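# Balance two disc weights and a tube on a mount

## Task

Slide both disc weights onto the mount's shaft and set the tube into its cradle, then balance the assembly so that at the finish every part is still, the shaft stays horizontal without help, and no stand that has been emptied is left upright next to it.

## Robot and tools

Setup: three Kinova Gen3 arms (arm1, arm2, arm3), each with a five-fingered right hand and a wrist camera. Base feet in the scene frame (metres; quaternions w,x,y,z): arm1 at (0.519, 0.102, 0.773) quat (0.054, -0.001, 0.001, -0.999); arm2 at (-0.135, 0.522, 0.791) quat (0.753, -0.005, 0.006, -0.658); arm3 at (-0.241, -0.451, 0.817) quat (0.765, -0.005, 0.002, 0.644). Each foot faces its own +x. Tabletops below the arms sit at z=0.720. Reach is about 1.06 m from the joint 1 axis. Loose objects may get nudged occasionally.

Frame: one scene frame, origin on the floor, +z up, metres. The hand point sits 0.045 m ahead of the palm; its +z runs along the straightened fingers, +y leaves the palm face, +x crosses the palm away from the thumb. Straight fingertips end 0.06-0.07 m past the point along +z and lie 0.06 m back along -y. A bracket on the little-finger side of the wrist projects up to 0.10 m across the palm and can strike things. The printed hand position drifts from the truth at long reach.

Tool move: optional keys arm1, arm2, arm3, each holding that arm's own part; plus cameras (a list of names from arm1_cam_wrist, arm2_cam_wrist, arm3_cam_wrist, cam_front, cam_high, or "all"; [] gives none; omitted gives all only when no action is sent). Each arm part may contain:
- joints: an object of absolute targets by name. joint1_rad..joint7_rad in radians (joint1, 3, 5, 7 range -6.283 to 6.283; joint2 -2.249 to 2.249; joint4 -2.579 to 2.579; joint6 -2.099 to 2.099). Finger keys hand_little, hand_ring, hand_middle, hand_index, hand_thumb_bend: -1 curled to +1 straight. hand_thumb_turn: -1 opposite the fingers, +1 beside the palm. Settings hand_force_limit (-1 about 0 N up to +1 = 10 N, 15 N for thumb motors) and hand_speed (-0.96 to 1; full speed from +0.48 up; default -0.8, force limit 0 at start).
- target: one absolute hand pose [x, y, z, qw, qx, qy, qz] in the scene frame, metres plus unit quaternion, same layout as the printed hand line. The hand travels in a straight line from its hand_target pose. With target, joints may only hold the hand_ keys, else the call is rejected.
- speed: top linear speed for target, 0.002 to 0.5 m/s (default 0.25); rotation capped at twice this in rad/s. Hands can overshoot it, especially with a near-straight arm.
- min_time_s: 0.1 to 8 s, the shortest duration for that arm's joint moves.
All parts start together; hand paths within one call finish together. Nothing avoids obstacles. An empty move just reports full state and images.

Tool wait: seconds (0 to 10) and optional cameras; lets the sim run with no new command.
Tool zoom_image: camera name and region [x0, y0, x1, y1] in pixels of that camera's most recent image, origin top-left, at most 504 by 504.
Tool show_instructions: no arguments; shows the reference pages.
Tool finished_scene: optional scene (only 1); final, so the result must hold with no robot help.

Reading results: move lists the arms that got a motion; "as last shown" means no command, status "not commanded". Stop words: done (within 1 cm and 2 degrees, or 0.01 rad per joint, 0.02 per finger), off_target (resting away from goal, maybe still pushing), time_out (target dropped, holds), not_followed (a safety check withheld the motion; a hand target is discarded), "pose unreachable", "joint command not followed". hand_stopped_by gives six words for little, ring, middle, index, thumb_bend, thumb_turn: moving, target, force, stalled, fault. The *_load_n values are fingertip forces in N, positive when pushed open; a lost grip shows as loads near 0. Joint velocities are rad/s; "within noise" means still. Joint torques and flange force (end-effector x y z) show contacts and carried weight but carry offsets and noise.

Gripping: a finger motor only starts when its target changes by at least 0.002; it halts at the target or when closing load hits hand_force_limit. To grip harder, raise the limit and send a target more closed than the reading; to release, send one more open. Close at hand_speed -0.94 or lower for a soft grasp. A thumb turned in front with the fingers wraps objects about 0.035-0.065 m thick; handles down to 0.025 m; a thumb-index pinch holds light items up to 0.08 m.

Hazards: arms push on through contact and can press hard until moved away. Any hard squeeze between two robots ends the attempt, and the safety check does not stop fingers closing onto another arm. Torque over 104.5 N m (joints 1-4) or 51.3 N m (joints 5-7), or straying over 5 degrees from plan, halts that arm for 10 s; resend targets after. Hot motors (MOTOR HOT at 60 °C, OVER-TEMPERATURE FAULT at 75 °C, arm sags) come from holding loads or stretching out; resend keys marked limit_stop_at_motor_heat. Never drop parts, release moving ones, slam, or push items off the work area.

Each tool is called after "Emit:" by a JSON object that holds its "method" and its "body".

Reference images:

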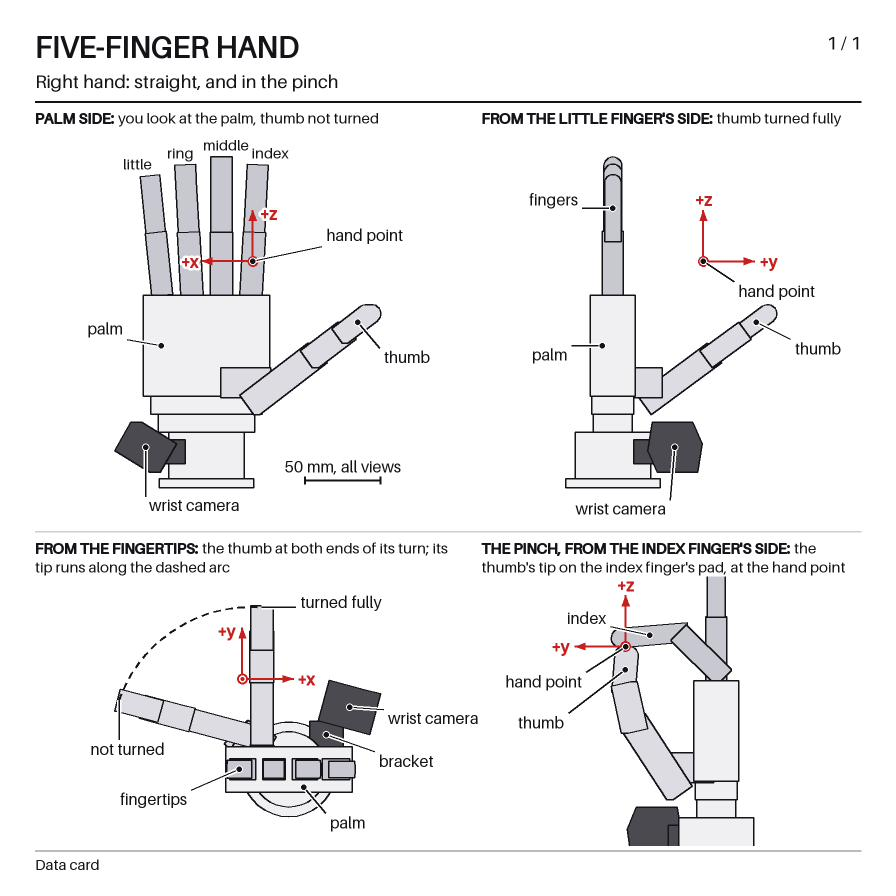

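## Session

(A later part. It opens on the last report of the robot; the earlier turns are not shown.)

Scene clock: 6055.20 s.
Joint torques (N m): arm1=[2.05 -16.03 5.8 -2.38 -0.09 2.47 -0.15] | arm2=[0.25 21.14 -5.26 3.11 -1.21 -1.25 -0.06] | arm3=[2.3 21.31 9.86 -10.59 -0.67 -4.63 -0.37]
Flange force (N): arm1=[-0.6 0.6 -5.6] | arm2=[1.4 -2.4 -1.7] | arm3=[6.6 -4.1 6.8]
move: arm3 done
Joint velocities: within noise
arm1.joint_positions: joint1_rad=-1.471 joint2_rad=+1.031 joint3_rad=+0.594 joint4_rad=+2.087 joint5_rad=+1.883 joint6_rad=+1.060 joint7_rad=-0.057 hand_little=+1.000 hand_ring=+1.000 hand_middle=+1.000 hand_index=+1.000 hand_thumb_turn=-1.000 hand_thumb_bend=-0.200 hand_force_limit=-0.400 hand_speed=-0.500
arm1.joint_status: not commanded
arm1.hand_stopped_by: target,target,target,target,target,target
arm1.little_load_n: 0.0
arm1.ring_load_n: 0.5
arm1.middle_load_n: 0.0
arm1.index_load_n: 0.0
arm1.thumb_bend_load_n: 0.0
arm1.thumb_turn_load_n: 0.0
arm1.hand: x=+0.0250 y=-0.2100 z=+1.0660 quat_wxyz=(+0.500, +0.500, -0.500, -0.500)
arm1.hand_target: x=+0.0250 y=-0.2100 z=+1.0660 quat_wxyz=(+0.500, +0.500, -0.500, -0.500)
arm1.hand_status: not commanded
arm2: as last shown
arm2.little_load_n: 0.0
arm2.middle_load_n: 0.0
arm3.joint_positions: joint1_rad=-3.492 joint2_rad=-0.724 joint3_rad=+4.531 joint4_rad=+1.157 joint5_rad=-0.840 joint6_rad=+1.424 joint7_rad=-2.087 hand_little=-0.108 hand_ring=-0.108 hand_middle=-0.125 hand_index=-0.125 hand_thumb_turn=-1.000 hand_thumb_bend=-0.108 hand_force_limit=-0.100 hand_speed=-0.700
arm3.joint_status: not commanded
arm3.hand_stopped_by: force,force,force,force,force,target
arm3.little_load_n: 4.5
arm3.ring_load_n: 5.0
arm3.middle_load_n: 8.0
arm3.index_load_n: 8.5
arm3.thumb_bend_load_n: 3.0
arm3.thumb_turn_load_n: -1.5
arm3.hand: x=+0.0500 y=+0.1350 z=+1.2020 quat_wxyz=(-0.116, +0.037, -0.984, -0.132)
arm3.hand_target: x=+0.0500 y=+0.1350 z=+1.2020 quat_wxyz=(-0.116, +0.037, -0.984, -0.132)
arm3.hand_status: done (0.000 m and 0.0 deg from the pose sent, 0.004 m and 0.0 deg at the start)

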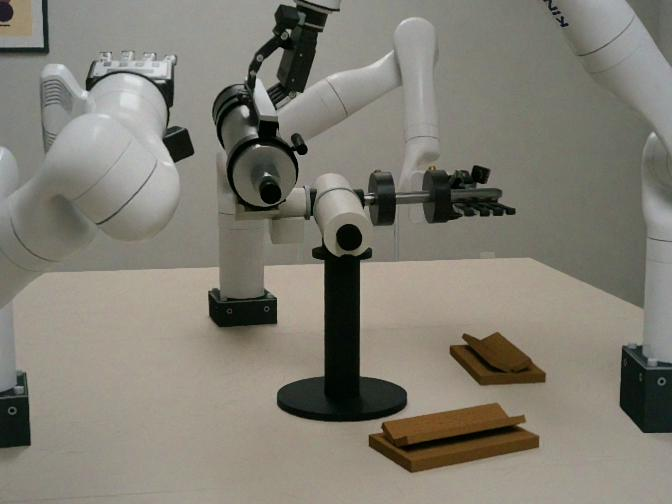

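Emit:
{"method": "move", "body": {"arm3": {"target":[0.05,0.134,1.207,0.11584,-0.03707,0.98372,0.13226],"speed":0.04}, "arm1": {"joints":{"hand_thumb_bend":1}}, "cameras": ["cam_front"]}}

Emit:
{"method": "zoom_image", "body": {"camera": "cam_front", "region": [350, 150, 530, 250]}}

Scene clock: 6100.63 s.
Joint torques (N m): arm1=[2.02 -16.06 5.83 -2.38 -0.09 2.47 -0.16] | arm2=[0.35 21.22 -5.28 3.17 -1.22 -1.29 -0.04] | arm3=[2.43 22.31 10.46 -11.18 -0.63 -5.08 -0.42]
Flange force (N): arm1=[-0.6 0.5 -5.5] | arm2=[1.7 -2.4 -2.3] | arm3=[6.9 -4.1 8.5]
move: arm1 done; arm3 done
Joint velocities: within noise
arm1.joint_positions: joint1_rad=-1.471 joint2_rad=+1.031 joint3_rad=+0.594 joint4_rad=+2.087 joint5_rad=+1.883 joint6_rad=+1.060 joint7_rad=-0.057 hand_little=+1.000 hand_ring=+1.000 hand_middle=+1.000 hand_index=+1.000 hand_thumb_turn=-1.000 hand_thumb_bend=+1.000 hand_force_limit=-0.400 hand_speed=-0.500
arm1.joint_status: all done
arm1.hand_stopped_by: target,target,target,target,target,target
arm1.little_load_n: 0.0
arm1.ring_load_n: 0.0
arm1.middle_load_n: 0.0
arm1.index_load_n: 0.0
arm1.thumb_bend_load_n: 0.0
arm1.thumb_turn_load_n: 0.0
arm1.hand: x=+0.0250 y=-0.2100 z=+1.0660 quat_wxyz=(+0.500, +0.500, -0.500, -0.500)
arm1.hand_target: x=+0.0250 y=-0.2100 z=+1.0660 quat_wxyz=(+0.500, +0.500, -0.500, -0.500)
arm1.hand_status: not commanded
arm2: as last shown
arm3.joint_positions: joint1_rad=-3.489 joint2_rad=-0.719 joint3_rad=+4.533 joint4_rad=+1.145 joint5_rad=-0.836 joint6_rad=+1.435 joint7_rad=-2.091 hand_little=-0.108 hand_ring=-0.108 hand_middle=-0.125 hand_index=-0.125 hand_thumb_turn=-1.000 hand_thumb_bend=-0.108 hand_force_limit=-0.100 hand_speed=-0.700
arm3.joint_status: not commanded
arm3.hand_stopped_by: force,force,force,force,force,target
arm3.little_load_n: 3.5
arm3.ring_load_n: 4.5
arm3.middle_load_n: 8.0
arm3.index_load_n: 9.0
arm3.thumb_bend_load_n: 3.0
arm3.thumb_turn_load_n: -1.5
arm3.hand: x=+0.0500 y=+0.1340 z=+1.2070 quat_wxyz=(-0.116, +0.037, -0.984, -0.132)
arm3.hand_target: x=+0.0500 y=+0.1340 z=+1.2070 quat_wxyz=(-0.116, +0.037, -0.984, -0.132)
arm3.hand_status: done (0.000 m and 0.0 deg from the pose sent, 0.005 m and 0.0 deg at the start)

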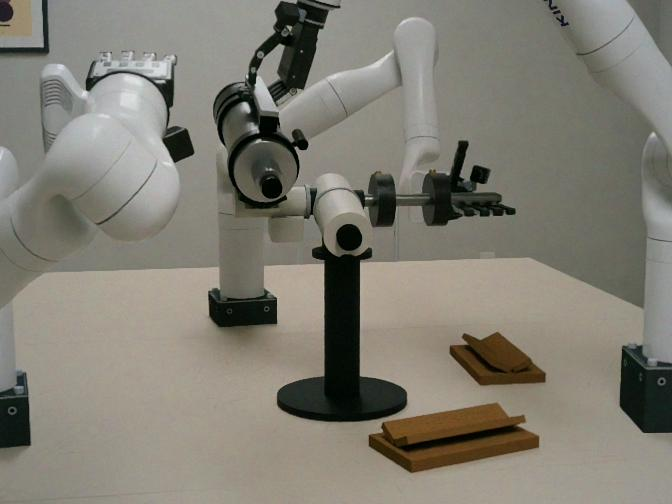

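Scaled by 2.800 from the camera's image (finer frame: 960x720).

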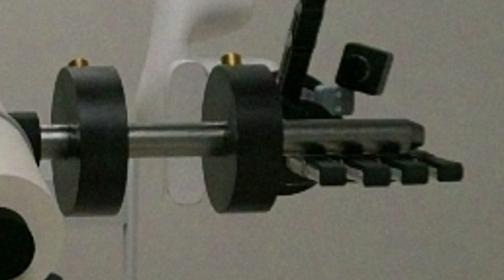

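Emit:
{"method": "move", "body": {"arm1": {"target":[0.17,-0.22,1.062,0.5,0.5,-0.5,-0.5],"speed":0.1}, "cameras": ["cam_front","cam_high"]}}

Emit:
{"method": "zoom_image", "body": {"camera": "cam_front", "region": [350, 150, 530, 250]}}

Scene clock: 6134.47 s.
Joint torques (N m): arm1=[2.06 -14.7 4.75 -0.91 0.14 2.47 -0.17] | arm2=[0.3 21.22 -5.22 3.08 -1.2 -1.25 -0.05] | arm3=[2.43 22.31 10.41 -11.31 -0.58 -5.06 -0.39]
Flange force (N): arm1=[-2.4 0.4 -4.6] | arm2=[1.3 -2.2 -1.6] | arm3=[7.3 -4.6 8.8]
move: arm1 done
Joint velocities: within noise
arm1.joint_positions: joint1_rad=-1.793 joint2_rad=+0.991 joint3_rad=+0.471 joint4_rad=+2.180 joint5_rad=+1.498 joint6_rad=+1.181 joint7_rad=+0.050 hand_little=+1.000 hand_ring=+1.000 hand_middle=+1.000 hand_index=+1.000 hand_thumb_turn=-1.000 hand_thumb_bend=+1.000 hand_force_limit=-0.400 hand_speed=-0.500
arm1.joint_status: not commanded
arm1.hand_stopped_by: target,target,target,target,target,target
arm1.little_load_n: 0.0
arm1.ring_load_n: 0.0
arm1.middle_load_n: 0.0
arm1.index_load_n: 0.0
arm1.thumb_bend_load_n: 0.0
arm1.thumb_turn_load_n: 0.0
arm1.hand: x=+0.1700 y=-0.2200 z=+1.0620 quat_wxyz=(+0.500, +0.500, -0.500, -0.500)
arm1.hand_target: x=+0.1700 y=-0.2200 z=+1.0620 quat_wxyz=(+0.500, +0.500, -0.500, -0.500)
arm1.hand_status: done (0.000 m and 0.0 deg from the pose sent, 0.145 m and 0.0 deg at the start)
arm2, arm3: as last shown
arm3.index_load_n: 9.5

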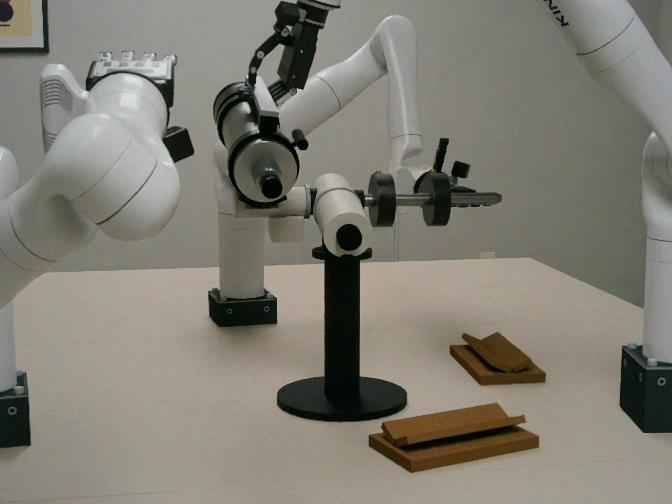

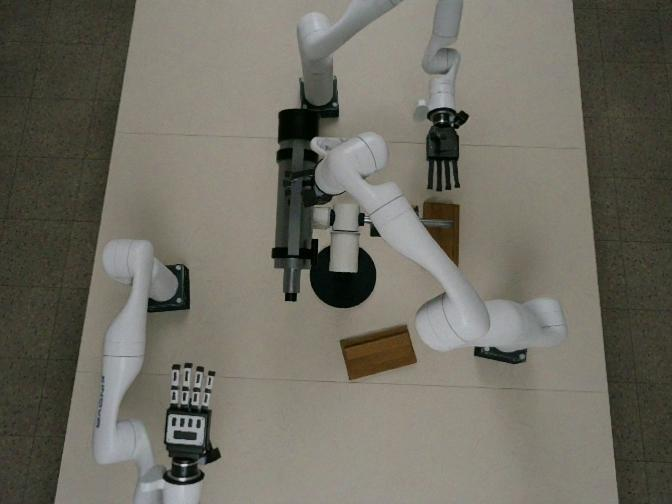

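Scaled by 2.800 from the camera's image (finer frame: 960x720).

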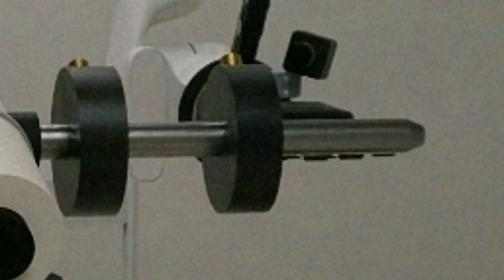

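Emit:
{"method": "move", "body": {"arm1": {"target":[0.17,-0.18,0.995,0,0.7071,0,-0.7071],"speed":0.3}, "cameras": ["cam_front","cam_high","arm1_cam_wrist"]}}

Scene clock: 6143.30 s.
Joint torques (N m): arm1=[2 -12.55 4.34 3.52 -1.26 2.03 -0.25] | arm2=[0.27 21.2 -5.3 3.19 -1.26 -1.23 -0.04] | arm3=[2.43 22.3 10.46 -11.16 -0.62 -5.02 -0.38]
Flange force (N): arm1=[-0.8 -1.4 -6.9] | arm2=[1.6 -2.4 -2.1] | arm3=[6.9 -4.0 8.6]
move: arm1 done
Joint velocities: within noise
arm1.joint_positions: joint1_rad=-1.784 joint2_rad=+1.236 joint3_rad=+0.427 joint4_rad=+2.551 joint5_rad=+1.663 joint6_rad=+1.142 joint7_rad=+0.969 hand_little=+1.000 hand_ring=+1.000 hand_middle=+1.000 hand_index=+1.000 hand_thumb_turn=-1.000 hand_thumb_bend=+1.000 hand_force_limit=-0.400 hand_speed=-0.500
arm1.joint_status: not commanded
arm1.hand_stopped_by: target,target,target,target,target,target
arm1.little_load_n: 0.0
arm1.ring_load_n: 0.0
arm1.middle_load_n: 0.0
arm1.index_load_n: 0.0
arm1.thumb_bend_load_n: 0.0
arm1.thumb_turn_load_n: 0.0
arm1.hand: x=+0.1700 y=-0.1800 z=+0.9950 quat_wxyz=(+0.000, +0.707, +0.000, -0.707)
arm1.hand_target: x=+0.1700 y=-0.1800 z=+0.9950 quat_wxyz=(+0.000, +0.707, +0.000, -0.707)
arm1.hand_status: done (0.000 m and 0.0 deg from the pose sent, 0.078 m and 90.0 deg at the start)
arm2, arm3: as last shown
arm3.ring_load_n: 5.0
arm3.index_load_n: 9.0
pictures: arm1_cam_wrist, cam_front, cam_high

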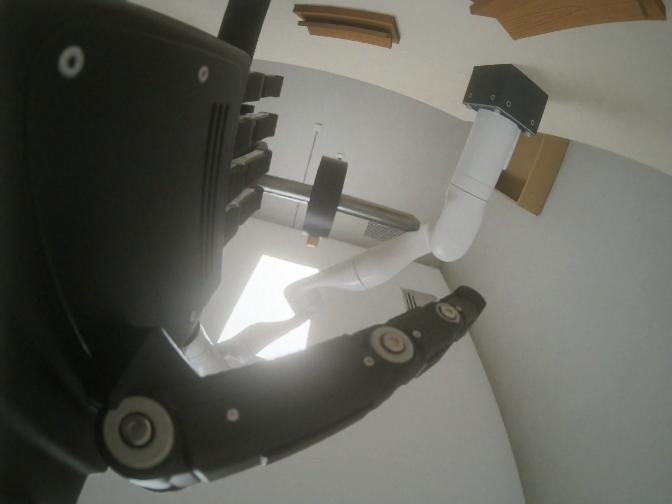

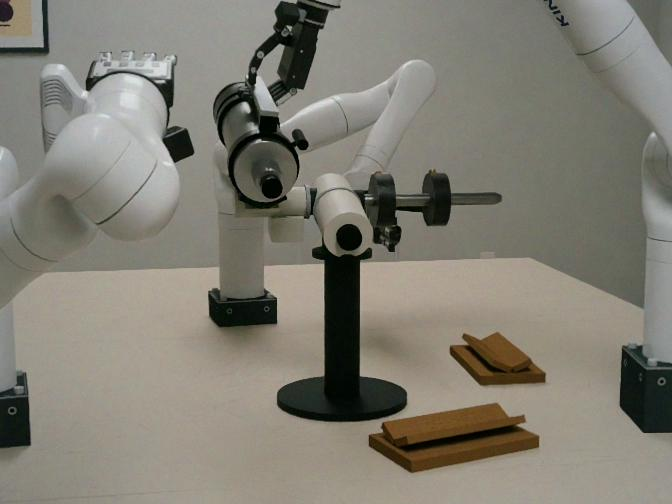

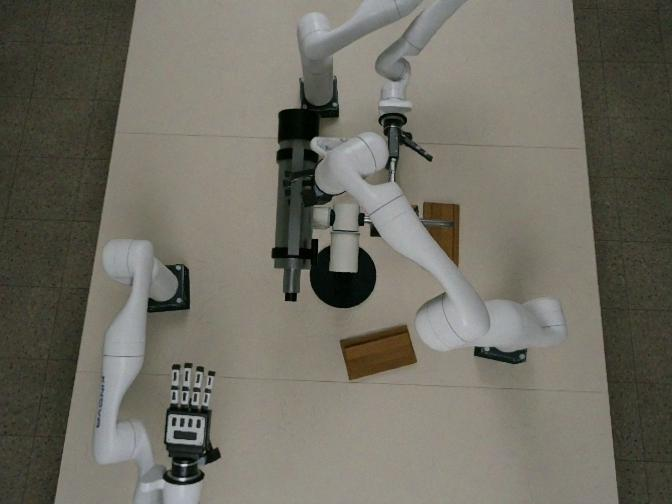

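Emit:
{"method": "move", "body": {"arm1": {"target":[0.05,-0.18,0.994,0,0.7071,0,-0.7071],"speed":0.1}, "cameras": ["cam_front","arm1_cam_wrist"]}}

Emit:
{"method": "zoom_image", "body": {"camera": "cam_front", "region": [350, 150, 530, 260]}}

Scene clock: 6151.97 s.
Joint torques (N m): arm1=[2.01 -14.03 5.57 1.46 -1.32 1.95 -0.24] | arm2=[0.22 21.19 -5.23 3.08 -1.23 -1.29 -0.05] | arm3=[2.44 22.24 10.39 -11.31 -0.64 -5.1 -0.36]
Flange force (N): arm1=[-0.5 1.4 -6.7] | arm2=[1.2 -2.2 -1.6] | arm3=[7.3 -4.6 8.5]
move: arm1 done
Joint velocities: within noise
arm1.joint_positions: joint1_rad=-1.434 joint2_rad=+1.245 joint3_rad=+0.613 joint4_rad=+2.426 joint5_rad=+2.086 joint6_rad=+1.198 joint7_rad=+0.932 hand_little=+1.000 hand_ring=+1.000 hand_middle=+1.000 hand_index=+1.000 hand_thumb_turn=-1.000 hand_thumb_bend=+1.000 hand_force_limit=-0.400 hand_speed=-0.500
arm1.joint_status: not commanded
arm1.hand_stopped_by: target,target,target,target,target,target
arm1.little_load_n: 0.0
arm1.ring_load_n: 0.0
arm1.middle_load_n: 0.5
arm1.index_load_n: 0.0
arm1.thumb_bend_load_n: 0.0
arm1.thumb_turn_load_n: 0.0
arm1.hand: x=+0.0500 y=-0.1800 z=+0.9940 quat_wxyz=(+0.000, +0.707, +0.000, -0.707)
arm1.hand_target: x=+0.0500 y=-0.1800 z=+0.9940 quat_wxyz=(+0.000, +0.707, +0.000, -0.707)
arm1.hand_status: done (0.000 m and 0.0 deg from the pose sent, 0.120 m and 0.0 deg at the start)
arm2, arm3: as last shown
arm3.ring_load_n: 4.5
arm3.index_load_n: 9.5
arm3.thumb_bend_load_n: 3.5
pictures: arm1_cam_wrist, cam_front

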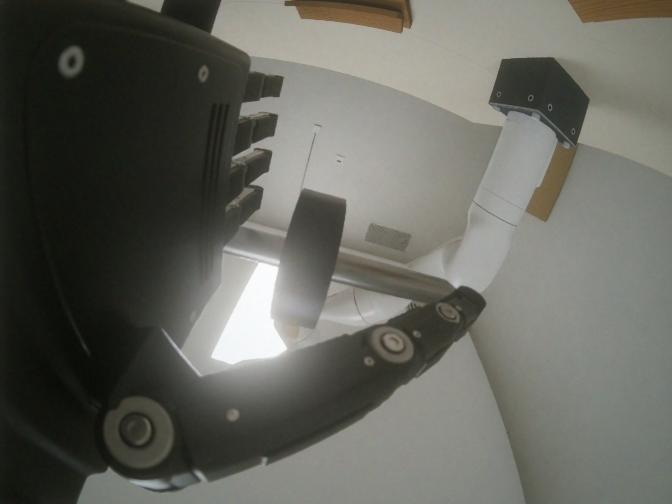

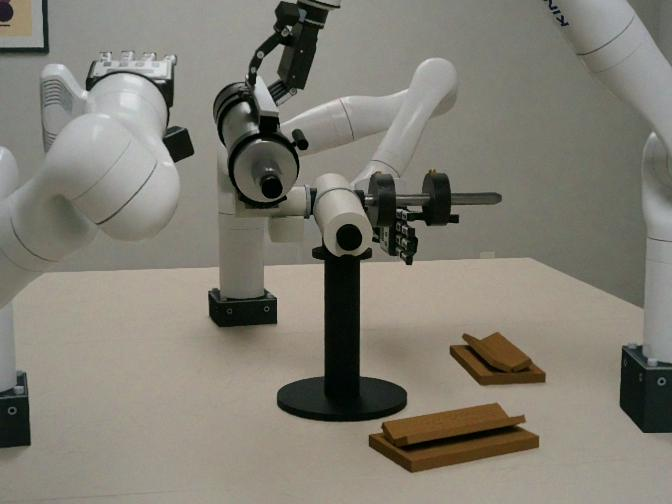

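Scaled by 2.800 from the camera's image (finer frame: 960x720).

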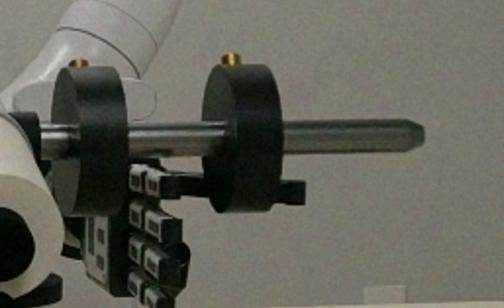

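Emit:
{"method": "move", "body": {"arm1": {"target":[0.05,-0.235,0.994,0,0.7071,0,-0.7071],"speed":0.04}, "cameras": ["cam_front"]}}

Emit:
{"method": "zoom_image", "body": {"camera": "cam_front", "region": [350, 150, 530, 260]}}

Scene clock: 6158.77 s.
Joint torques (N m): arm1=[-0.39 -15.12 5.34 -1.69 0.43 3.06 -0.05] | arm2=[0.27 21.15 -5.26 3.1 -1.21 -1.27 -0.03] | arm3=[2.89 21.36 10.31 -10.75 -0.38 -5.12 -0.41]
Flange force (N): arm1=[-0.3 -4.3 -5.7] | arm2=[1.3 -2.4 -1.7] | arm3=[7.6 -4.1 6.7]
move: arm1 done
Joint velocities: within noise
arm1.joint_positions: joint1_rad=-1.518 joint2_rad=+1.200 joint3_rad=+0.630 joint4_rad=+2.283 joint5_rad=+1.961 joint6_rad=+1.083 joint7_rad=+1.148 hand_little=+1.000 hand_ring=+1.000 hand_middle=+1.000 hand_index=+1.000 hand_thumb_turn=-1.000 hand_thumb_bend=+1.000 hand_force_limit=-0.400 hand_speed=-0.500
arm1.joint_status: not commanded
arm1.hand_stopped_by: target,target,target,target,target,target
arm1.little_load_n: 0.0
arm1.ring_load_n: 0.0
arm1.middle_load_n: 0.0
arm1.index_load_n: 0.0
arm1.thumb_bend_load_n: 0.0
arm1.thumb_turn_load_n: -0.5
arm1.hand: x=+0.0500 y=-0.2350 z=+0.9940 quat_wxyz=(+0.000, +0.707, +0.000, -0.707)
arm1.hand_target: x=+0.0500 y=-0.2350 z=+0.9940 quat_wxyz=(+0.000, +0.707, +0.000, -0.707)
arm1.hand_status: done (0.000 m and 0.0 deg from the pose sent, 0.055 m and 0.0 deg at the start)
arm2.joint_positions: joint1_rad=-1.438 joint2_rad=-1.757 joint3_rad=+0.840 joint4_rad=+0.939 joint5_rad=-0.060 joint6_rad=+2.099 joint7_rad=+0.806 hand_little=+1.000 hand_ring=+1.000 hand_middle=+1.000 hand_index=+1.000 hand_thumb_turn=-1.000 hand_thumb_bend=+1.000 hand_force_limit=+0.300 hand_speed=-0.300
arm2.joint_status: not commanded
arm2.hand_stopped_by: target,target,target,target,target,target
arm2.little_load_n: 0.0
arm2.ring_load_n: 0.0
arm2.middle_load_n: 0.0
arm2.index_load_n: 0.0
arm2.thumb_bend_load_n: 0.0
arm2.thumb_turn_load_n: 0.0
arm2.hand: x=-0.4289 y=+0.3301 z=+1.1602 quat_wxyz=(-0.555, +0.414, -0.437, +0.574)
arm2.hand_target: x=-0.4289 y=+0.3301 z=+1.1602 quat_wxyz=(-0.555, +0.414, -0.437, +0.574)
arm2.hand_status: not commanded
arm3: as last shown

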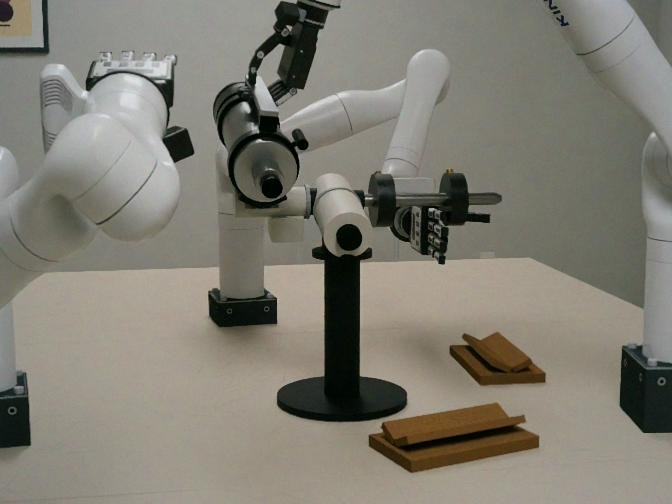

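Scaled by 2.800 from the camera's image (finer frame: 960x720).

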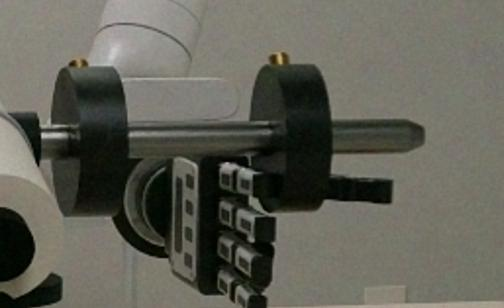

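Emit:
{"method": "move", "body": {"arm1": {"target":[0.05,-0.27,0.994,0,0.7071,0,-0.7071],"speed":0.04}, "cameras": ["cam_front"]}}

Emit:
{"method": "zoom_image", "body": {"camera": "cam_front", "region": [350, 150, 530, 260]}}

Scene clock: 6165.57 s.
Joint torques (N m): arm1=[-0.48 -15.71 5.5 -2.53 0.84 2.98 -0.06] | arm2=[0.32 21.12 -5.3 3.1 -1.23 -1.28 0] | arm3=[3.41 20.23 10.04 -9.94 -0.08 -5.14 -0.44]
Flange force (N): arm1=[-0.4 -5.0 -5.3] | arm2=[1.5 -2.5 -1.9] | arm3=[7.8 -3.2 4.1]
move: arm1 done
Joint velocities: within noise
arm1.joint_positions: joint1_rad=-1.554 joint2_rad=+1.186 joint3_rad=+0.638 joint4_rad=+2.185 joint5_rad=+1.876 joint6_rad=+1.032 joint7_rad=+1.283 hand_little=+1.000 hand_ring=+1.000 hand_middle=+1.000 hand_index=+1.000 hand_thumb_turn=-1.000 hand_thumb_bend=+1.000 hand_force_limit=-0.400 hand_speed=-0.500
arm1.joint_status: not commanded
arm1.hand_stopped_by: target,target,target,target,target,target
arm1.little_load_n: 0.0
arm1.ring_load_n: 0.0
arm1.middle_load_n: 0.0
arm1.index_load_n: 0.0
arm1.thumb_bend_load_n: 0.0
arm1.thumb_turn_load_n: -0.5
arm1.hand: x=+0.0500 y=-0.2700 z=+0.9940 quat_wxyz=(+0.000, +0.707, +0.000, -0.707)
arm1.hand_target: x=+0.0500 y=-0.2700 z=+0.9940 quat_wxyz=(+0.000, +0.707, +0.000, -0.707)
arm1.hand_status: done (0.000 m and 0.0 deg from the pose sent, 0.035 m and 0.0 deg at the start)
arm2, arm3: as last shown
arm2.ring_load_n: -0.5
arm3.ring_load_n: 4.0
arm3.index_load_n: 9.0
arm3.thumb_bend_load_n: 3.0

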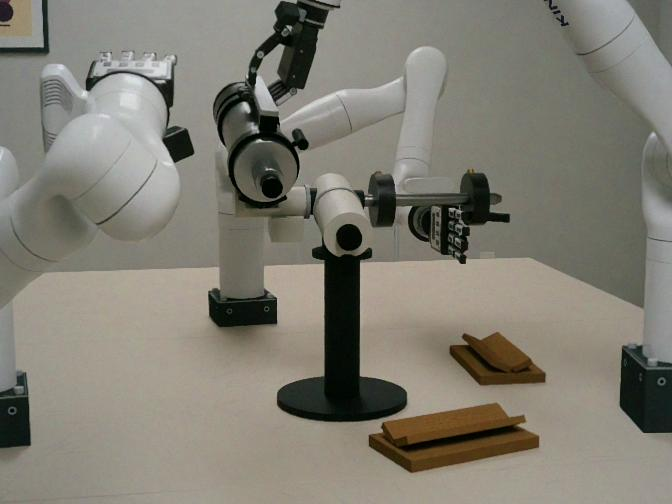

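Scaled by 2.800 from the camera's image (finer frame: 960x720).

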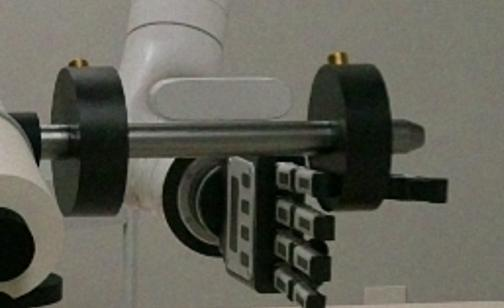

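Emit:
{"method": "move", "body": {"arm1": {"target":[0.05,-0.255,0.99,0,0.7071,0,-0.7071],"speed":0.06}}}

Emit:
{"method": "move", "body": {"arm1": {"target":[0.17,-0.18,0.985,0,0.7071,0,-0.7071],"speed":0.2}, "arm3": {"target":[0.05,0.134,1.209,0.11584,-0.03707,0.98372,0.13226],"speed":0.04}, "cameras": ["cam_front"]}}

Emit:
{"method": "zoom_image", "body": {"camera": "cam_front", "region": [350, 150, 530, 260]}}

Emit:
{"method": "move", "body": {"arm3": {"target":[0.05,0.134,1.206,0.11584,-0.03707,0.98372,0.13226],"speed":0.04}, "cameras": ["cam_front"]}}

Emit:
{"method": "zoom_image", "body": {"camera": "cam_front", "region": [350, 150, 530, 260]}}

Scene clock: 6208.27 s.
Joint torques (N m): arm1=[2.07 -15.15 6.19 -0.02 -0.73 2.31 -0.23] | arm2=[0.22 21.13 -5.21 3.12 -1.2 -1.29 0.02] | arm3=[3.65 20.07 10.15 -9.94 -0.03 -5.1 -0.48]
Flange force (N): arm1=[-0.7 -0.1 -6.1] | arm2=[1.2 -2.5 -1.9] | arm3=[8.5 -3.7 4.1]
move: arm1 done
Joint velocities: within noise
arm1.joint_positions: joint1_rad=-1.538 joint2_rad=+1.202 joint3_rad=+0.630 joint4_rad=+2.224 joint5_rad=+1.909 joint6_rad=+1.054 joint7_rad=+1.218 hand_little=+1.000 hand_ring=+1.000 hand_middle=+1.000 hand_index=+1.000 hand_thumb_turn=-1.000 hand_thumb_bend=+1.000 hand_force_limit=-0.400 hand_speed=-0.500
arm1.joint_status: not commanded
arm1.hand_stopped_by: target,target,target,target,target,target
arm1.little_load_n: 0.0
arm1.ring_load_n: 0.0
arm1.middle_load_n: 0.0
arm1.index_load_n: 0.0
arm1.thumb_bend_load_n: 0.0
arm1.thumb_turn_load_n: 0.0
arm1.hand: x=+0.0500 y=-0.2550 z=+0.9900 quat_wxyz=(+0.000, +0.707, +0.000, -0.707)
arm1.hand_target: x=+0.0500 y=-0.2550 z=+0.9900 quat_wxyz=(+0.000, +0.707, +0.000, -0.707)
arm1.hand_status: done (0.000 m and 0.0 deg from the pose sent, 0.016 m and 0.0 deg at the start)
arm2, arm3: as last shown
arm3.ring_load_n: 4.5
arm3.thumb_bend_load_n: 3.5
arm3.thumb_turn_load_n: -1.0
pictures: none

Scene clock: 6209.57 s.
Joint torques (N m): arm1=[2.03 -12.61 4.44 3.75 -1.27 1.98 -0.21] | arm2=[0.23 21.12 -5.27 3.13 -1.25 -1.24 -0.05] | arm3=[3.62 20.29 10.21 -10.03 0.02 -5.34 -0.47]
Flange force (N): arm1=[-0.7 -1.5 -6.9] | arm2=[1.4 -2.4 -1.8] | arm3=[8.2 -3.3 4.1]
move: arm1 done; arm3 done
Joint velocities: within noise
arm1.joint_positions: joint1_rad=-1.794 joint2_rad=+1.276 joint3_rad=+0.431 joint4_rad=+2.539 joint5_rad=+1.659 joint6_rad=+1.123 joint7_rad=+0.945 hand_little=+1.000 hand_ring=+1.000 hand_middle=+1.000 hand_index=+1.000 hand_thumb_turn=-1.000 hand_thumb_bend=+1.000 hand_force_limit=-0.400 hand_speed=-0.500
arm1.joint_status: not commanded
arm1.hand_stopped_by: target,target,target,target,target,target
arm1.little_load_n: 0.0
arm1.ring_load_n: 0.0
arm1.middle_load_n: 0.0
arm1.index_load_n: 0.0
arm1.thumb_bend_load_n: 0.0
arm1.thumb_turn_load_n: -0.5
arm1.hand: x=+0.1700 y=-0.1800 z=+0.9850 quat_wxyz=(+0.000, +0.707, +0.000, -0.707)
arm1.hand_target: x=+0.1700 y=-0.1800 z=+0.9850 quat_wxyz=(+0.000, +0.707, +0.000, -0.707)
arm1.hand_status: done (0.000 m and 0.0 deg from the pose sent, 0.142 m and 0.0 deg at the start)
arm2: as last shown
arm2.ring_load_n: 0.0
arm3.joint_positions: joint1_rad=-3.487 joint2_rad=-0.718 joint3_rad=+4.533 joint4_rad=+1.138 joint5_rad=-0.836 joint6_rad=+1.441 joint7_rad=-2.093 hand_little=-0.108 hand_ring=-0.108 hand_middle=-0.125 hand_index=-0.125 hand_thumb_turn=-1.000 hand_thumb_bend=-0.108 hand_force_limit=-0.100 hand_speed=-0.700
arm3.joint_status: not commanded
arm3.hand_stopped_by: force,force,force,force,force,target
arm3.little_load_n: 3.0
arm3.ring_load_n: 4.5
arm3.middle_load_n: 8.0
arm3.index_load_n: 9.5
arm3.thumb_bend_load_n: 3.5
arm3.thumb_turn_load_n: -1.5
arm3.hand: x=+0.0500 y=+0.1340 z=+1.2090 quat_wxyz=(-0.116, +0.037, -0.984, -0.132)
arm3.hand_target: x=+0.0500 y=+0.1340 z=+1.2090 quat_wxyz=(-0.116, +0.037, -0.984, -0.132)
arm3.hand_status: done (0.000 m and 0.0 deg from the pose sent, 0.002 m and 0.0 deg at the start)

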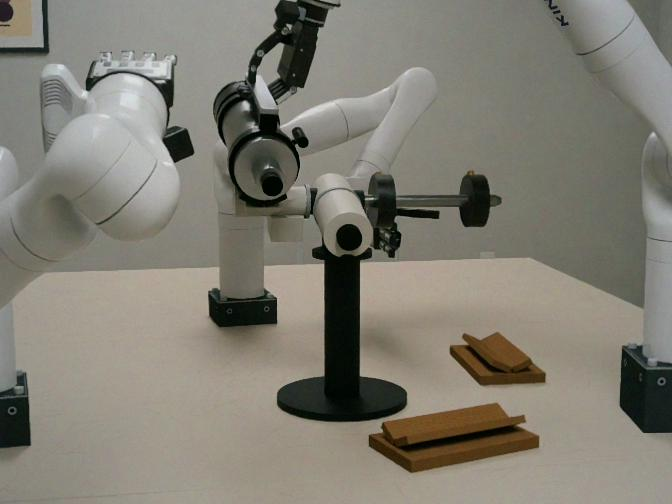

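Scaled by 2.800 from the camera's image (finer frame: 960x720).

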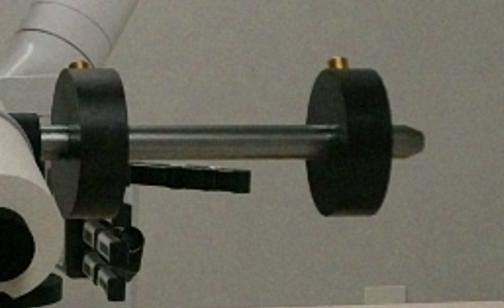

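Scene clock: 6210.53 s.
Joint torques (N m): arm1=[2.02 -12.63 4.46 3.67 -1.27 1.98 -0.24] | arm2=[0.28 21.1 -5.29 3.12 -1.19 -1.27 -0.05] | arm3=[3.63 19.42 9.9 -9.52 0.11 -5.09 -0.43]
Flange force (N): arm1=[-0.8 -1.7 -7.0] | arm2=[1.5 -2.5 -2.0] | arm3=[7.9 -2.8 2.6]
move: arm3 done
Joint velocities: within noise
arm1, arm2: as last shown
arm1.thumb_turn_load_n: 0.0
arm2.little_load_n: -0.5
arm3.joint_positions: joint1_rad=-3.490 joint2_rad=-0.720 joint3_rad=+4.533 joint4_rad=+1.148 joint5_rad=-0.837 joint6_rad=+1.433 joint7_rad=-2.090 hand_little=-0.108 hand_ring=-0.108 hand_middle=-0.125 hand_index=-0.125 hand_thumb_turn=-1.000 hand_thumb_bend=-0.108 hand_force_limit=-0.100 hand_speed=-0.700
arm3.joint_status: not commanded
arm3.hand_stopped_by: force,force,force,force,force,target
arm3.little_load_n: 3.5
arm3.ring_load_n: 4.5
arm3.middle_load_n: 8.0
arm3.index_load_n: 9.0
arm3.thumb_bend_load_n: 3.5
arm3.thumb_turn_load_n: -1.5
arm3.hand: x=+0.0500 y=+0.1340 z=+1.2060 quat_wxyz=(-0.116, +0.037, -0.984, -0.132)
arm3.hand_target: x=+0.0500 y=+0.1340 z=+1.2060 quat_wxyz=(-0.116, +0.037, -0.984, -0.132)
arm3.hand_status: done (0.000 m and 0.0 deg from the pose sent, 0.003 m and 0.0 deg at the start)

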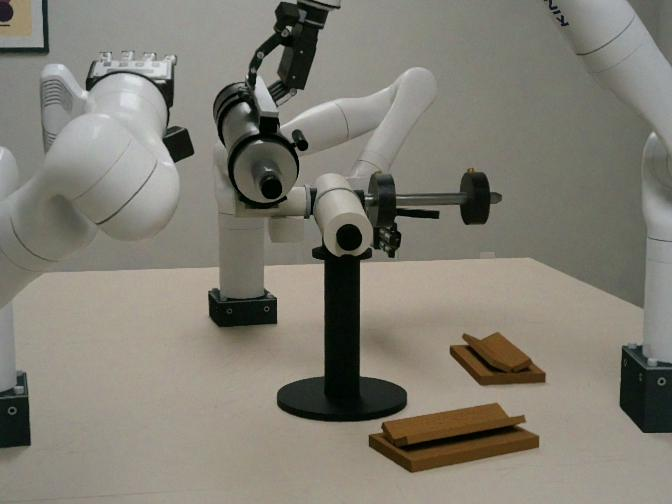

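Scaled by 2.800 from the camera's image (finer frame: 960x720).

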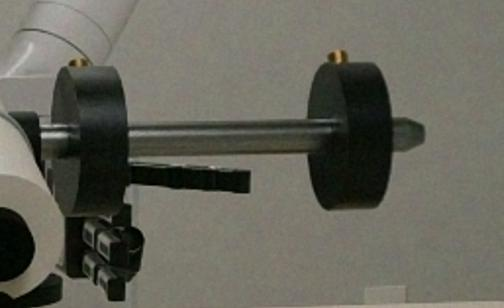

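Emit:
{"method": "move", "body": {"arm1": {"target":[0.17,-0.116,0.988,0,0.7071,0,-0.7071],"speed":0.2}, "arm3": {"target":[0.05,0.131,1.2075,0.11584,-0.03707,0.98372,0.13226],"speed":0.04}}}

Emit:
{"method": "move", "body": {"arm1": {"target":[0.075,-0.116,0.988,0,0.7071,0,-0.7071],"speed":0.08}, "cameras": ["cam_front","arm1_cam_wrist"]}}

Emit:
{"method": "zoom_image", "body": {"camera": "cam_front", "region": [300, 150, 480, 280]}}

Scene clock: 6232.37 s.
Joint torques (N m): arm1=[1.97 -14 0.7 3.36 -1.47 1.7 -0.25] | arm2=[0.32 21.19 -5.24 3.12 -1.2 -1.25 -0.02] | arm3=[3.8 19.53 10.19 -9.74 0.16 -5.19 -0.49]
Flange force (N): arm1=[-1.0 -4.6 -6.4] | arm2=[1.4 -2.4 -1.8] | arm3=[8.3 -3.0 3.3]
move: arm1 off_target; arm3 done
Joint velocities: within noise
arm1.joint_positions: joint1_rad=-1.040 joint2_rad=+1.366 joint3_rad=-0.481 joint4_rad=+2.577 joint5_rad=+1.353 joint6_rad=+2.098 joint7_rad=+0.760 hand_little=+1.000 hand_ring=+1.000 hand_middle=+1.000 hand_index=+1.000 hand_thumb_turn=-1.000 hand_thumb_bend=+1.000 hand_force_limit=-0.400 hand_speed=-0.500
arm1.joint_status: not commanded
arm1.hand_stopped_by: target,target,target,target,target,target
arm1.little_load_n: 0.0
arm1.ring_load_n: 0.0
arm1.middle_load_n: 0.0
arm1.index_load_n: 0.0
arm1.thumb_bend_load_n: 0.0
arm1.thumb_turn_load_n: -0.5
arm1.hand: x=+0.1699 y=-0.1168 z=+0.9875 quat_wxyz=(-0.027, +0.685, -0.041, -0.727)
arm1.hand_target: x=+0.1699 y=-0.1168 z=+0.9875 quat_wxyz=(-0.027, +0.685, -0.041, -0.727)
arm1.hand_status: off_target (0.001 m and 6.5 deg from the pose sent, 0.064 m and 0.0 deg at the start; a joint's target at an end of its range on 152 of 156 steps)
arm2: as last shown
arm2.little_load_n: 0.0
arm3.joint_positions: joint1_rad=-3.494 joint2_rad=-0.714 joint3_rad=+4.537 joint4_rad=+1.154 joint5_rad=-0.833 joint6_rad=+1.433 joint7_rad=-2.086 hand_little=-0.108 hand_ring=-0.108 hand_middle=-0.125 hand_index=-0.125 hand_thumb_turn=-1.000 hand_thumb_bend=-0.108 hand_force_limit=-0.100 hand_speed=-0.700
arm3.joint_status: not commanded
arm3.hand_stopped_by: force,force,force,force,force,target
arm3.little_load_n: 3.0
arm3.ring_load_n: 4.5
arm3.middle_load_n: 8.0
arm3.index_load_n: 9.5
arm3.thumb_bend_load_n: 3.0
arm3.thumb_turn_load_n: -1.5
arm3.hand: x=+0.0500 y=+0.1310 z=+1.2075 quat_wxyz=(-0.116, +0.037, -0.984, -0.132)
arm3.hand_target: x=+0.0500 y=+0.1310 z=+1.2075 quat_wxyz=(-0.116, +0.037, -0.984, -0.132)
arm3.hand_status: done (0.000 m and 0.0 deg from the pose sent, 0.003 m and 0.0 deg at the start)
pictures: none

Scene clock: 6234.20 s.
Joint torques (N m): arm1=[1.91 -14.94 1.06 2.17 -0.83 2.22 -0.23] | arm2=[0.26 21.12 -5.29 3.14 -1.2 -1.29 -0.01] | arm3=[3.77 19.54 10.1 -9.68 0.13 -5.2 -0.45]
Flange force (N): arm1=[-0.3 -0.1 -6.0] | arm2=[1.4 -2.6 -2.1] | arm3=[8.2 -2.8 3.1]
move: arm1 done
Joint velocities: within noise
arm1.joint_positions: joint1_rad=-0.741 joint2_rad=+1.224 joint3_rad=-0.238 joint4_rad=+2.577 joint5_rad=+1.993 joint6_rad=+2.098 joint7_rad=+1.103 hand_little=+1.000 hand_ring=+1.000 hand_middle=+1.000 hand_index=+1.000 hand_thumb_turn=-1.000 hand_thumb_bend=+1.000 hand_force_limit=-0.400 hand_speed=-0.500
arm1.joint_status: not commanded
arm1.hand_stopped_by: target,target,target,target,target,target
arm1.little_load_n: 0.0
arm1.ring_load_n: 0.0
arm1.middle_load_n: 0.0
arm1.index_load_n: 0.5
arm1.thumb_bend_load_n: 0.0
arm1.thumb_turn_load_n: 0.0
arm1.hand: x=+0.0746 y=-0.1166 z=+0.9877 quat_wxyz=(-0.004, +0.704, -0.006, -0.710)
arm1.hand_target: x=+0.0746 y=-0.1166 z=+0.9877 quat_wxyz=(-0.004, +0.704, -0.006, -0.710)
arm1.hand_status: done (0.001 m and 1.0 deg from the pose sent, 0.095 m and 6.5 deg at the start; a joint's target at an end of its range on 55 of 55 steps)
arm2, arm3: as last shown
arm2.little_load_n: -0.5
arm2.thumb_turn_load_n: -0.5
pictures: arm1_cam_wrist, cam_front

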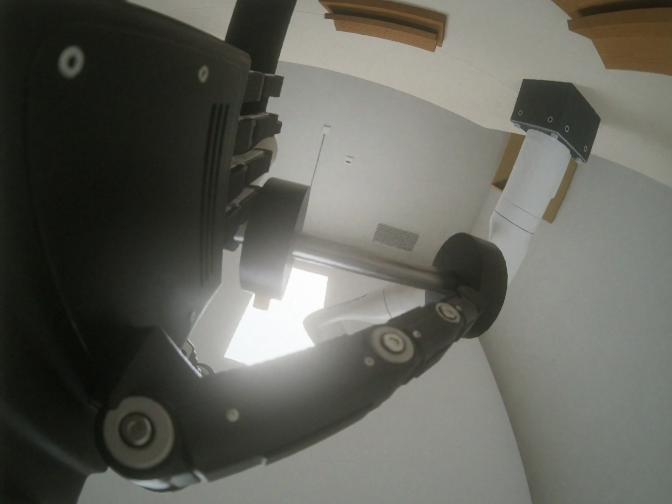

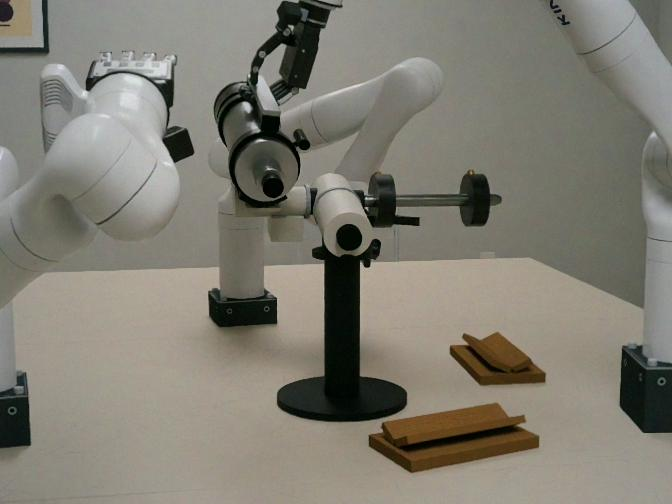

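Scaled by 2.800 from the camera's image (finer frame: 960x720).

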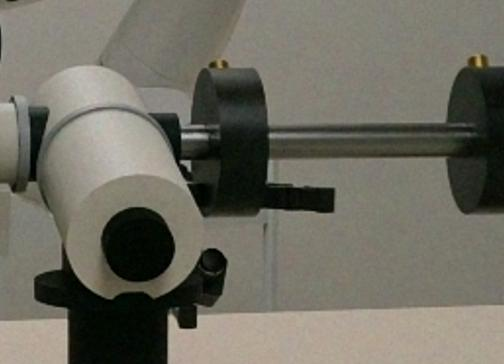

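Emit:
{"method": "move", "body": {"arm1": {"target":[0.058,-0.1165,0.989,0,0.7071,0,-0.7071],"speed":0.05}, "cameras": ["cam_front","arm1_cam_wrist"]}}

Emit:
{"method": "zoom_image", "body": {"camera": "cam_front", "region": [300, 150, 480, 280]}}

Emit:
{"method": "zoom_image", "body": {"camera": "arm1_cam_wrist", "region": [200, 60, 350, 330]}}

Scene clock: 6246.47 s.
Joint torques (N m): arm1=[1.06 -15.3 0.87 1.41 -0.24 2.58 -0.14] | arm2=[0.29 21.15 -5.25 3.15 -1.2 -1.26 0.07] | arm3=[3.67 19.8 10.23 -9.85 0.02 -5.18 -0.51]
Flange force (N): arm1=[-0.1 -1.5 -6.6] | arm2=[1.4 -2.6 -2.0] | arm3=[8.0 -3.1 3.8]
move: arm1 done
Joint velocities: within noise
arm1.joint_positions: joint1_rad=-0.702 joint2_rad=+1.185 joint3_rad=-0.188 joint4_rad=+2.563 joint5_rad=+2.106 joint6_rad=+2.057 joint7_rad=+1.169 hand_little=+1.000 hand_ring=+1.000 hand_middle=+1.000 hand_index=+1.000 hand_thumb_turn=-1.000 hand_thumb_bend=+1.000 hand_force_limit=-0.400 hand_speed=-0.500
arm1.joint_status: not commanded
arm1.hand_stopped_by: target,target,target,target,target,target
arm1.little_load_n: 0.0
arm1.ring_load_n: 0.0
arm1.middle_load_n: 0.0
arm1.index_load_n: 0.0
arm1.thumb_bend_load_n: 0.0
arm1.thumb_turn_load_n: 0.0
arm1.hand: x=+0.0580 y=-0.1165 z=+0.9890 quat_wxyz=(+0.000, +0.707, +0.000, -0.707)
arm1.hand_target: x=+0.0580 y=-0.1165 z=+0.9890 quat_wxyz=(+0.000, +0.707, +0.000, -0.707)
arm1.hand_status: done (0.000 m and 0.0 deg from the pose sent, 0.017 m and 1.0 deg at the start)
arm2, arm3: as last shown
arm2.little_load_n: 0.0
arm2.thumb_turn_load_n: 0.0
arm3.little_load_n: 3.5
arm3.index_load_n: 9.0
arm3.thumb_turn_load_n: -1.0
pictures: arm1_cam_wrist, cam_front

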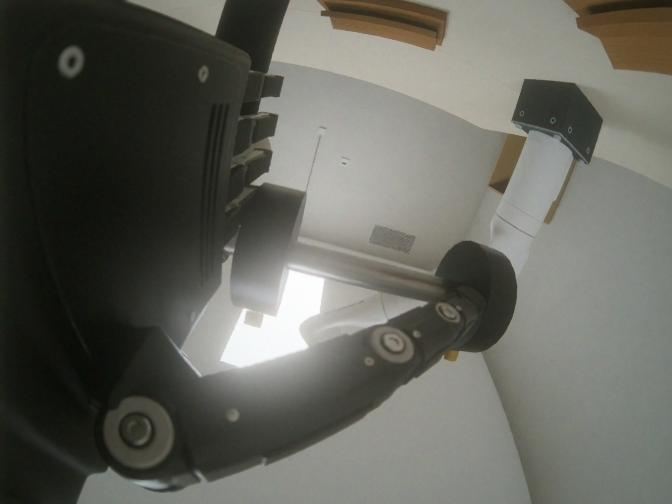

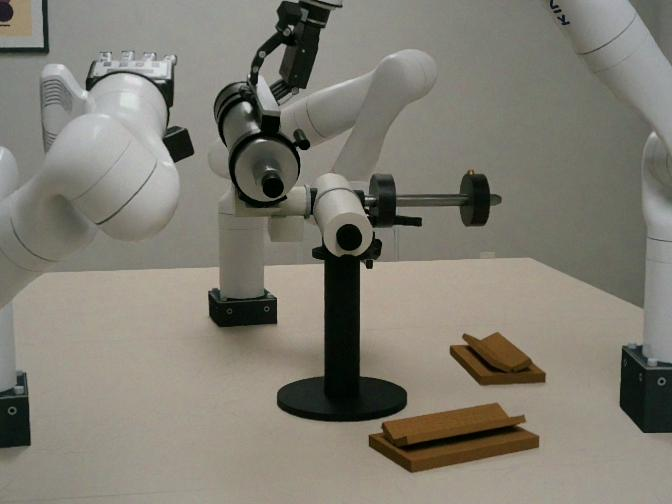

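Scaled by 2.800 from the camera's image (finer frame: 960x720).

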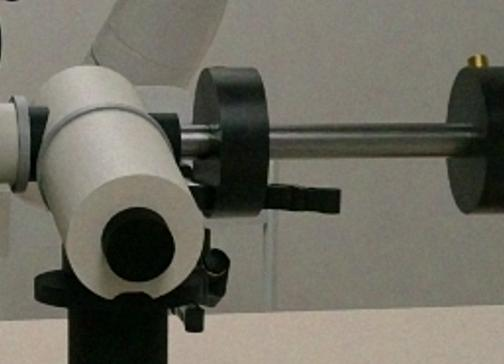

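Scaled by 1.867 from the camera's image (finer frame: 960x720).

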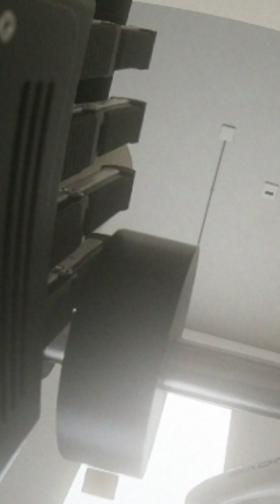

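Emit:
{"method": "move", "body": {"arm1": {"target":[0.058,-0.143,0.989,0,0.7071,0,-0.7071],"speed":0.04}, "cameras": ["cam_front"]}}

Emit:
{"method": "zoom_image", "body": {"camera": "cam_front", "region": [350, 150, 530, 260]}}

Scene clock: 6253.97 s.
Joint torques (N m): arm1=[0.09 -15.93 0.36 0.67 0.36 3.03 -0.11] | arm2=[0.28 21.15 -5.25 3.17 -1.22 -1.24 -0.04] | arm3=[3.84 19.45 10.1 -9.63 0.12 -5.16 -0.48]
Flange force (N): arm1=[0.7 -3.4 -5.4] | arm2=[1.5 -2.5 -2.1] | arm3=[8.3 -2.9 3.0]
move: arm1 done
Joint velocities: within noise
arm1.joint_positions: joint1_rad=-0.743 joint2_rad=+1.143 joint3_rad=-0.220 joint4_rad=+2.502 joint5_rad=+2.079 joint6_rad=+2.002 joint7_rad=+1.254 hand_little=+1.000 hand_ring=+1.000 hand_middle=+1.000 hand_index=+1.000 hand_thumb_turn=-1.000 hand_thumb_bend=+1.000 hand_force_limit=-0.400 hand_speed=-0.500
arm1.joint_status: not commanded
arm1.hand_stopped_by: target,target,target,target,target,target
arm1.little_load_n: 0.0
arm1.ring_load_n: 0.0
arm1.middle_load_n: 0.0
arm1.index_load_n: 0.0
arm1.thumb_bend_load_n: 0.0
arm1.thumb_turn_load_n: 0.0
arm1.hand: x=+0.0580 y=-0.1430 z=+0.9890 quat_wxyz=(+0.000, +0.707, +0.000, -0.707)
arm1.hand_target: x=+0.0580 y=-0.1430 z=+0.9890 quat_wxyz=(+0.000, +0.707, +0.000, -0.707)
arm1.hand_status: done (0.000 m and 0.0 deg from the pose sent, 0.026 m and 0.0 deg at the start)
arm2.joint_positions: joint1_rad=-1.438 joint2_rad=-1.757 joint3_rad=+0.840 joint4_rad=+0.939 joint5_rad=-0.060 joint6_rad=+2.099 joint7_rad=+0.806 hand_little=+1.000 hand_ring=+1.000 hand_middle=+1.000 hand_index=+1.000 hand_thumb_turn=-1.000 hand_thumb_bend=+1.000 hand_force_limit=+0.300 hand_speed=-0.300
arm2.joint_status: not commanded
arm2.hand_stopped_by: target,target,target,target,target,target
arm2.little_load_n: 0.0
arm2.ring_load_n: 0.0
arm2.middle_load_n: 0.0
arm2.index_load_n: 0.0
arm2.thumb_bend_load_n: 0.0
arm2.thumb_turn_load_n: 0.0
arm2.hand: x=-0.4289 y=+0.3301 z=+1.1602 quat_wxyz=(-0.555, +0.414, -0.437, +0.574)
arm2.hand_target: x=-0.4289 y=+0.3301 z=+1.1602 quat_wxyz=(-0.555, +0.414, -0.437, +0.574)
arm2.hand_status: not commanded
arm3: as last shown
arm3.little_load_n: 3.0
arm3.middle_load_n: 7.5
arm3.thumb_turn_load_n: -1.5

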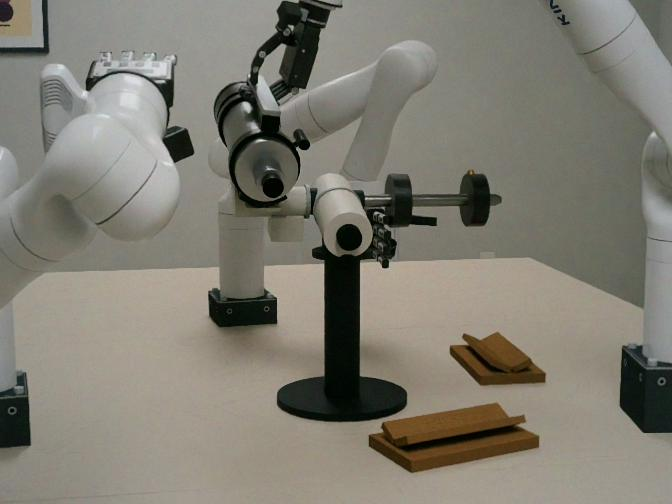

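Scaled by 2.800 from the camera's image (finer frame: 960x720).

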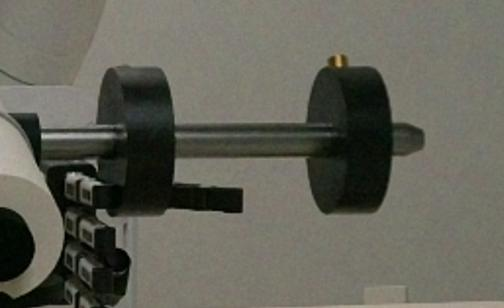

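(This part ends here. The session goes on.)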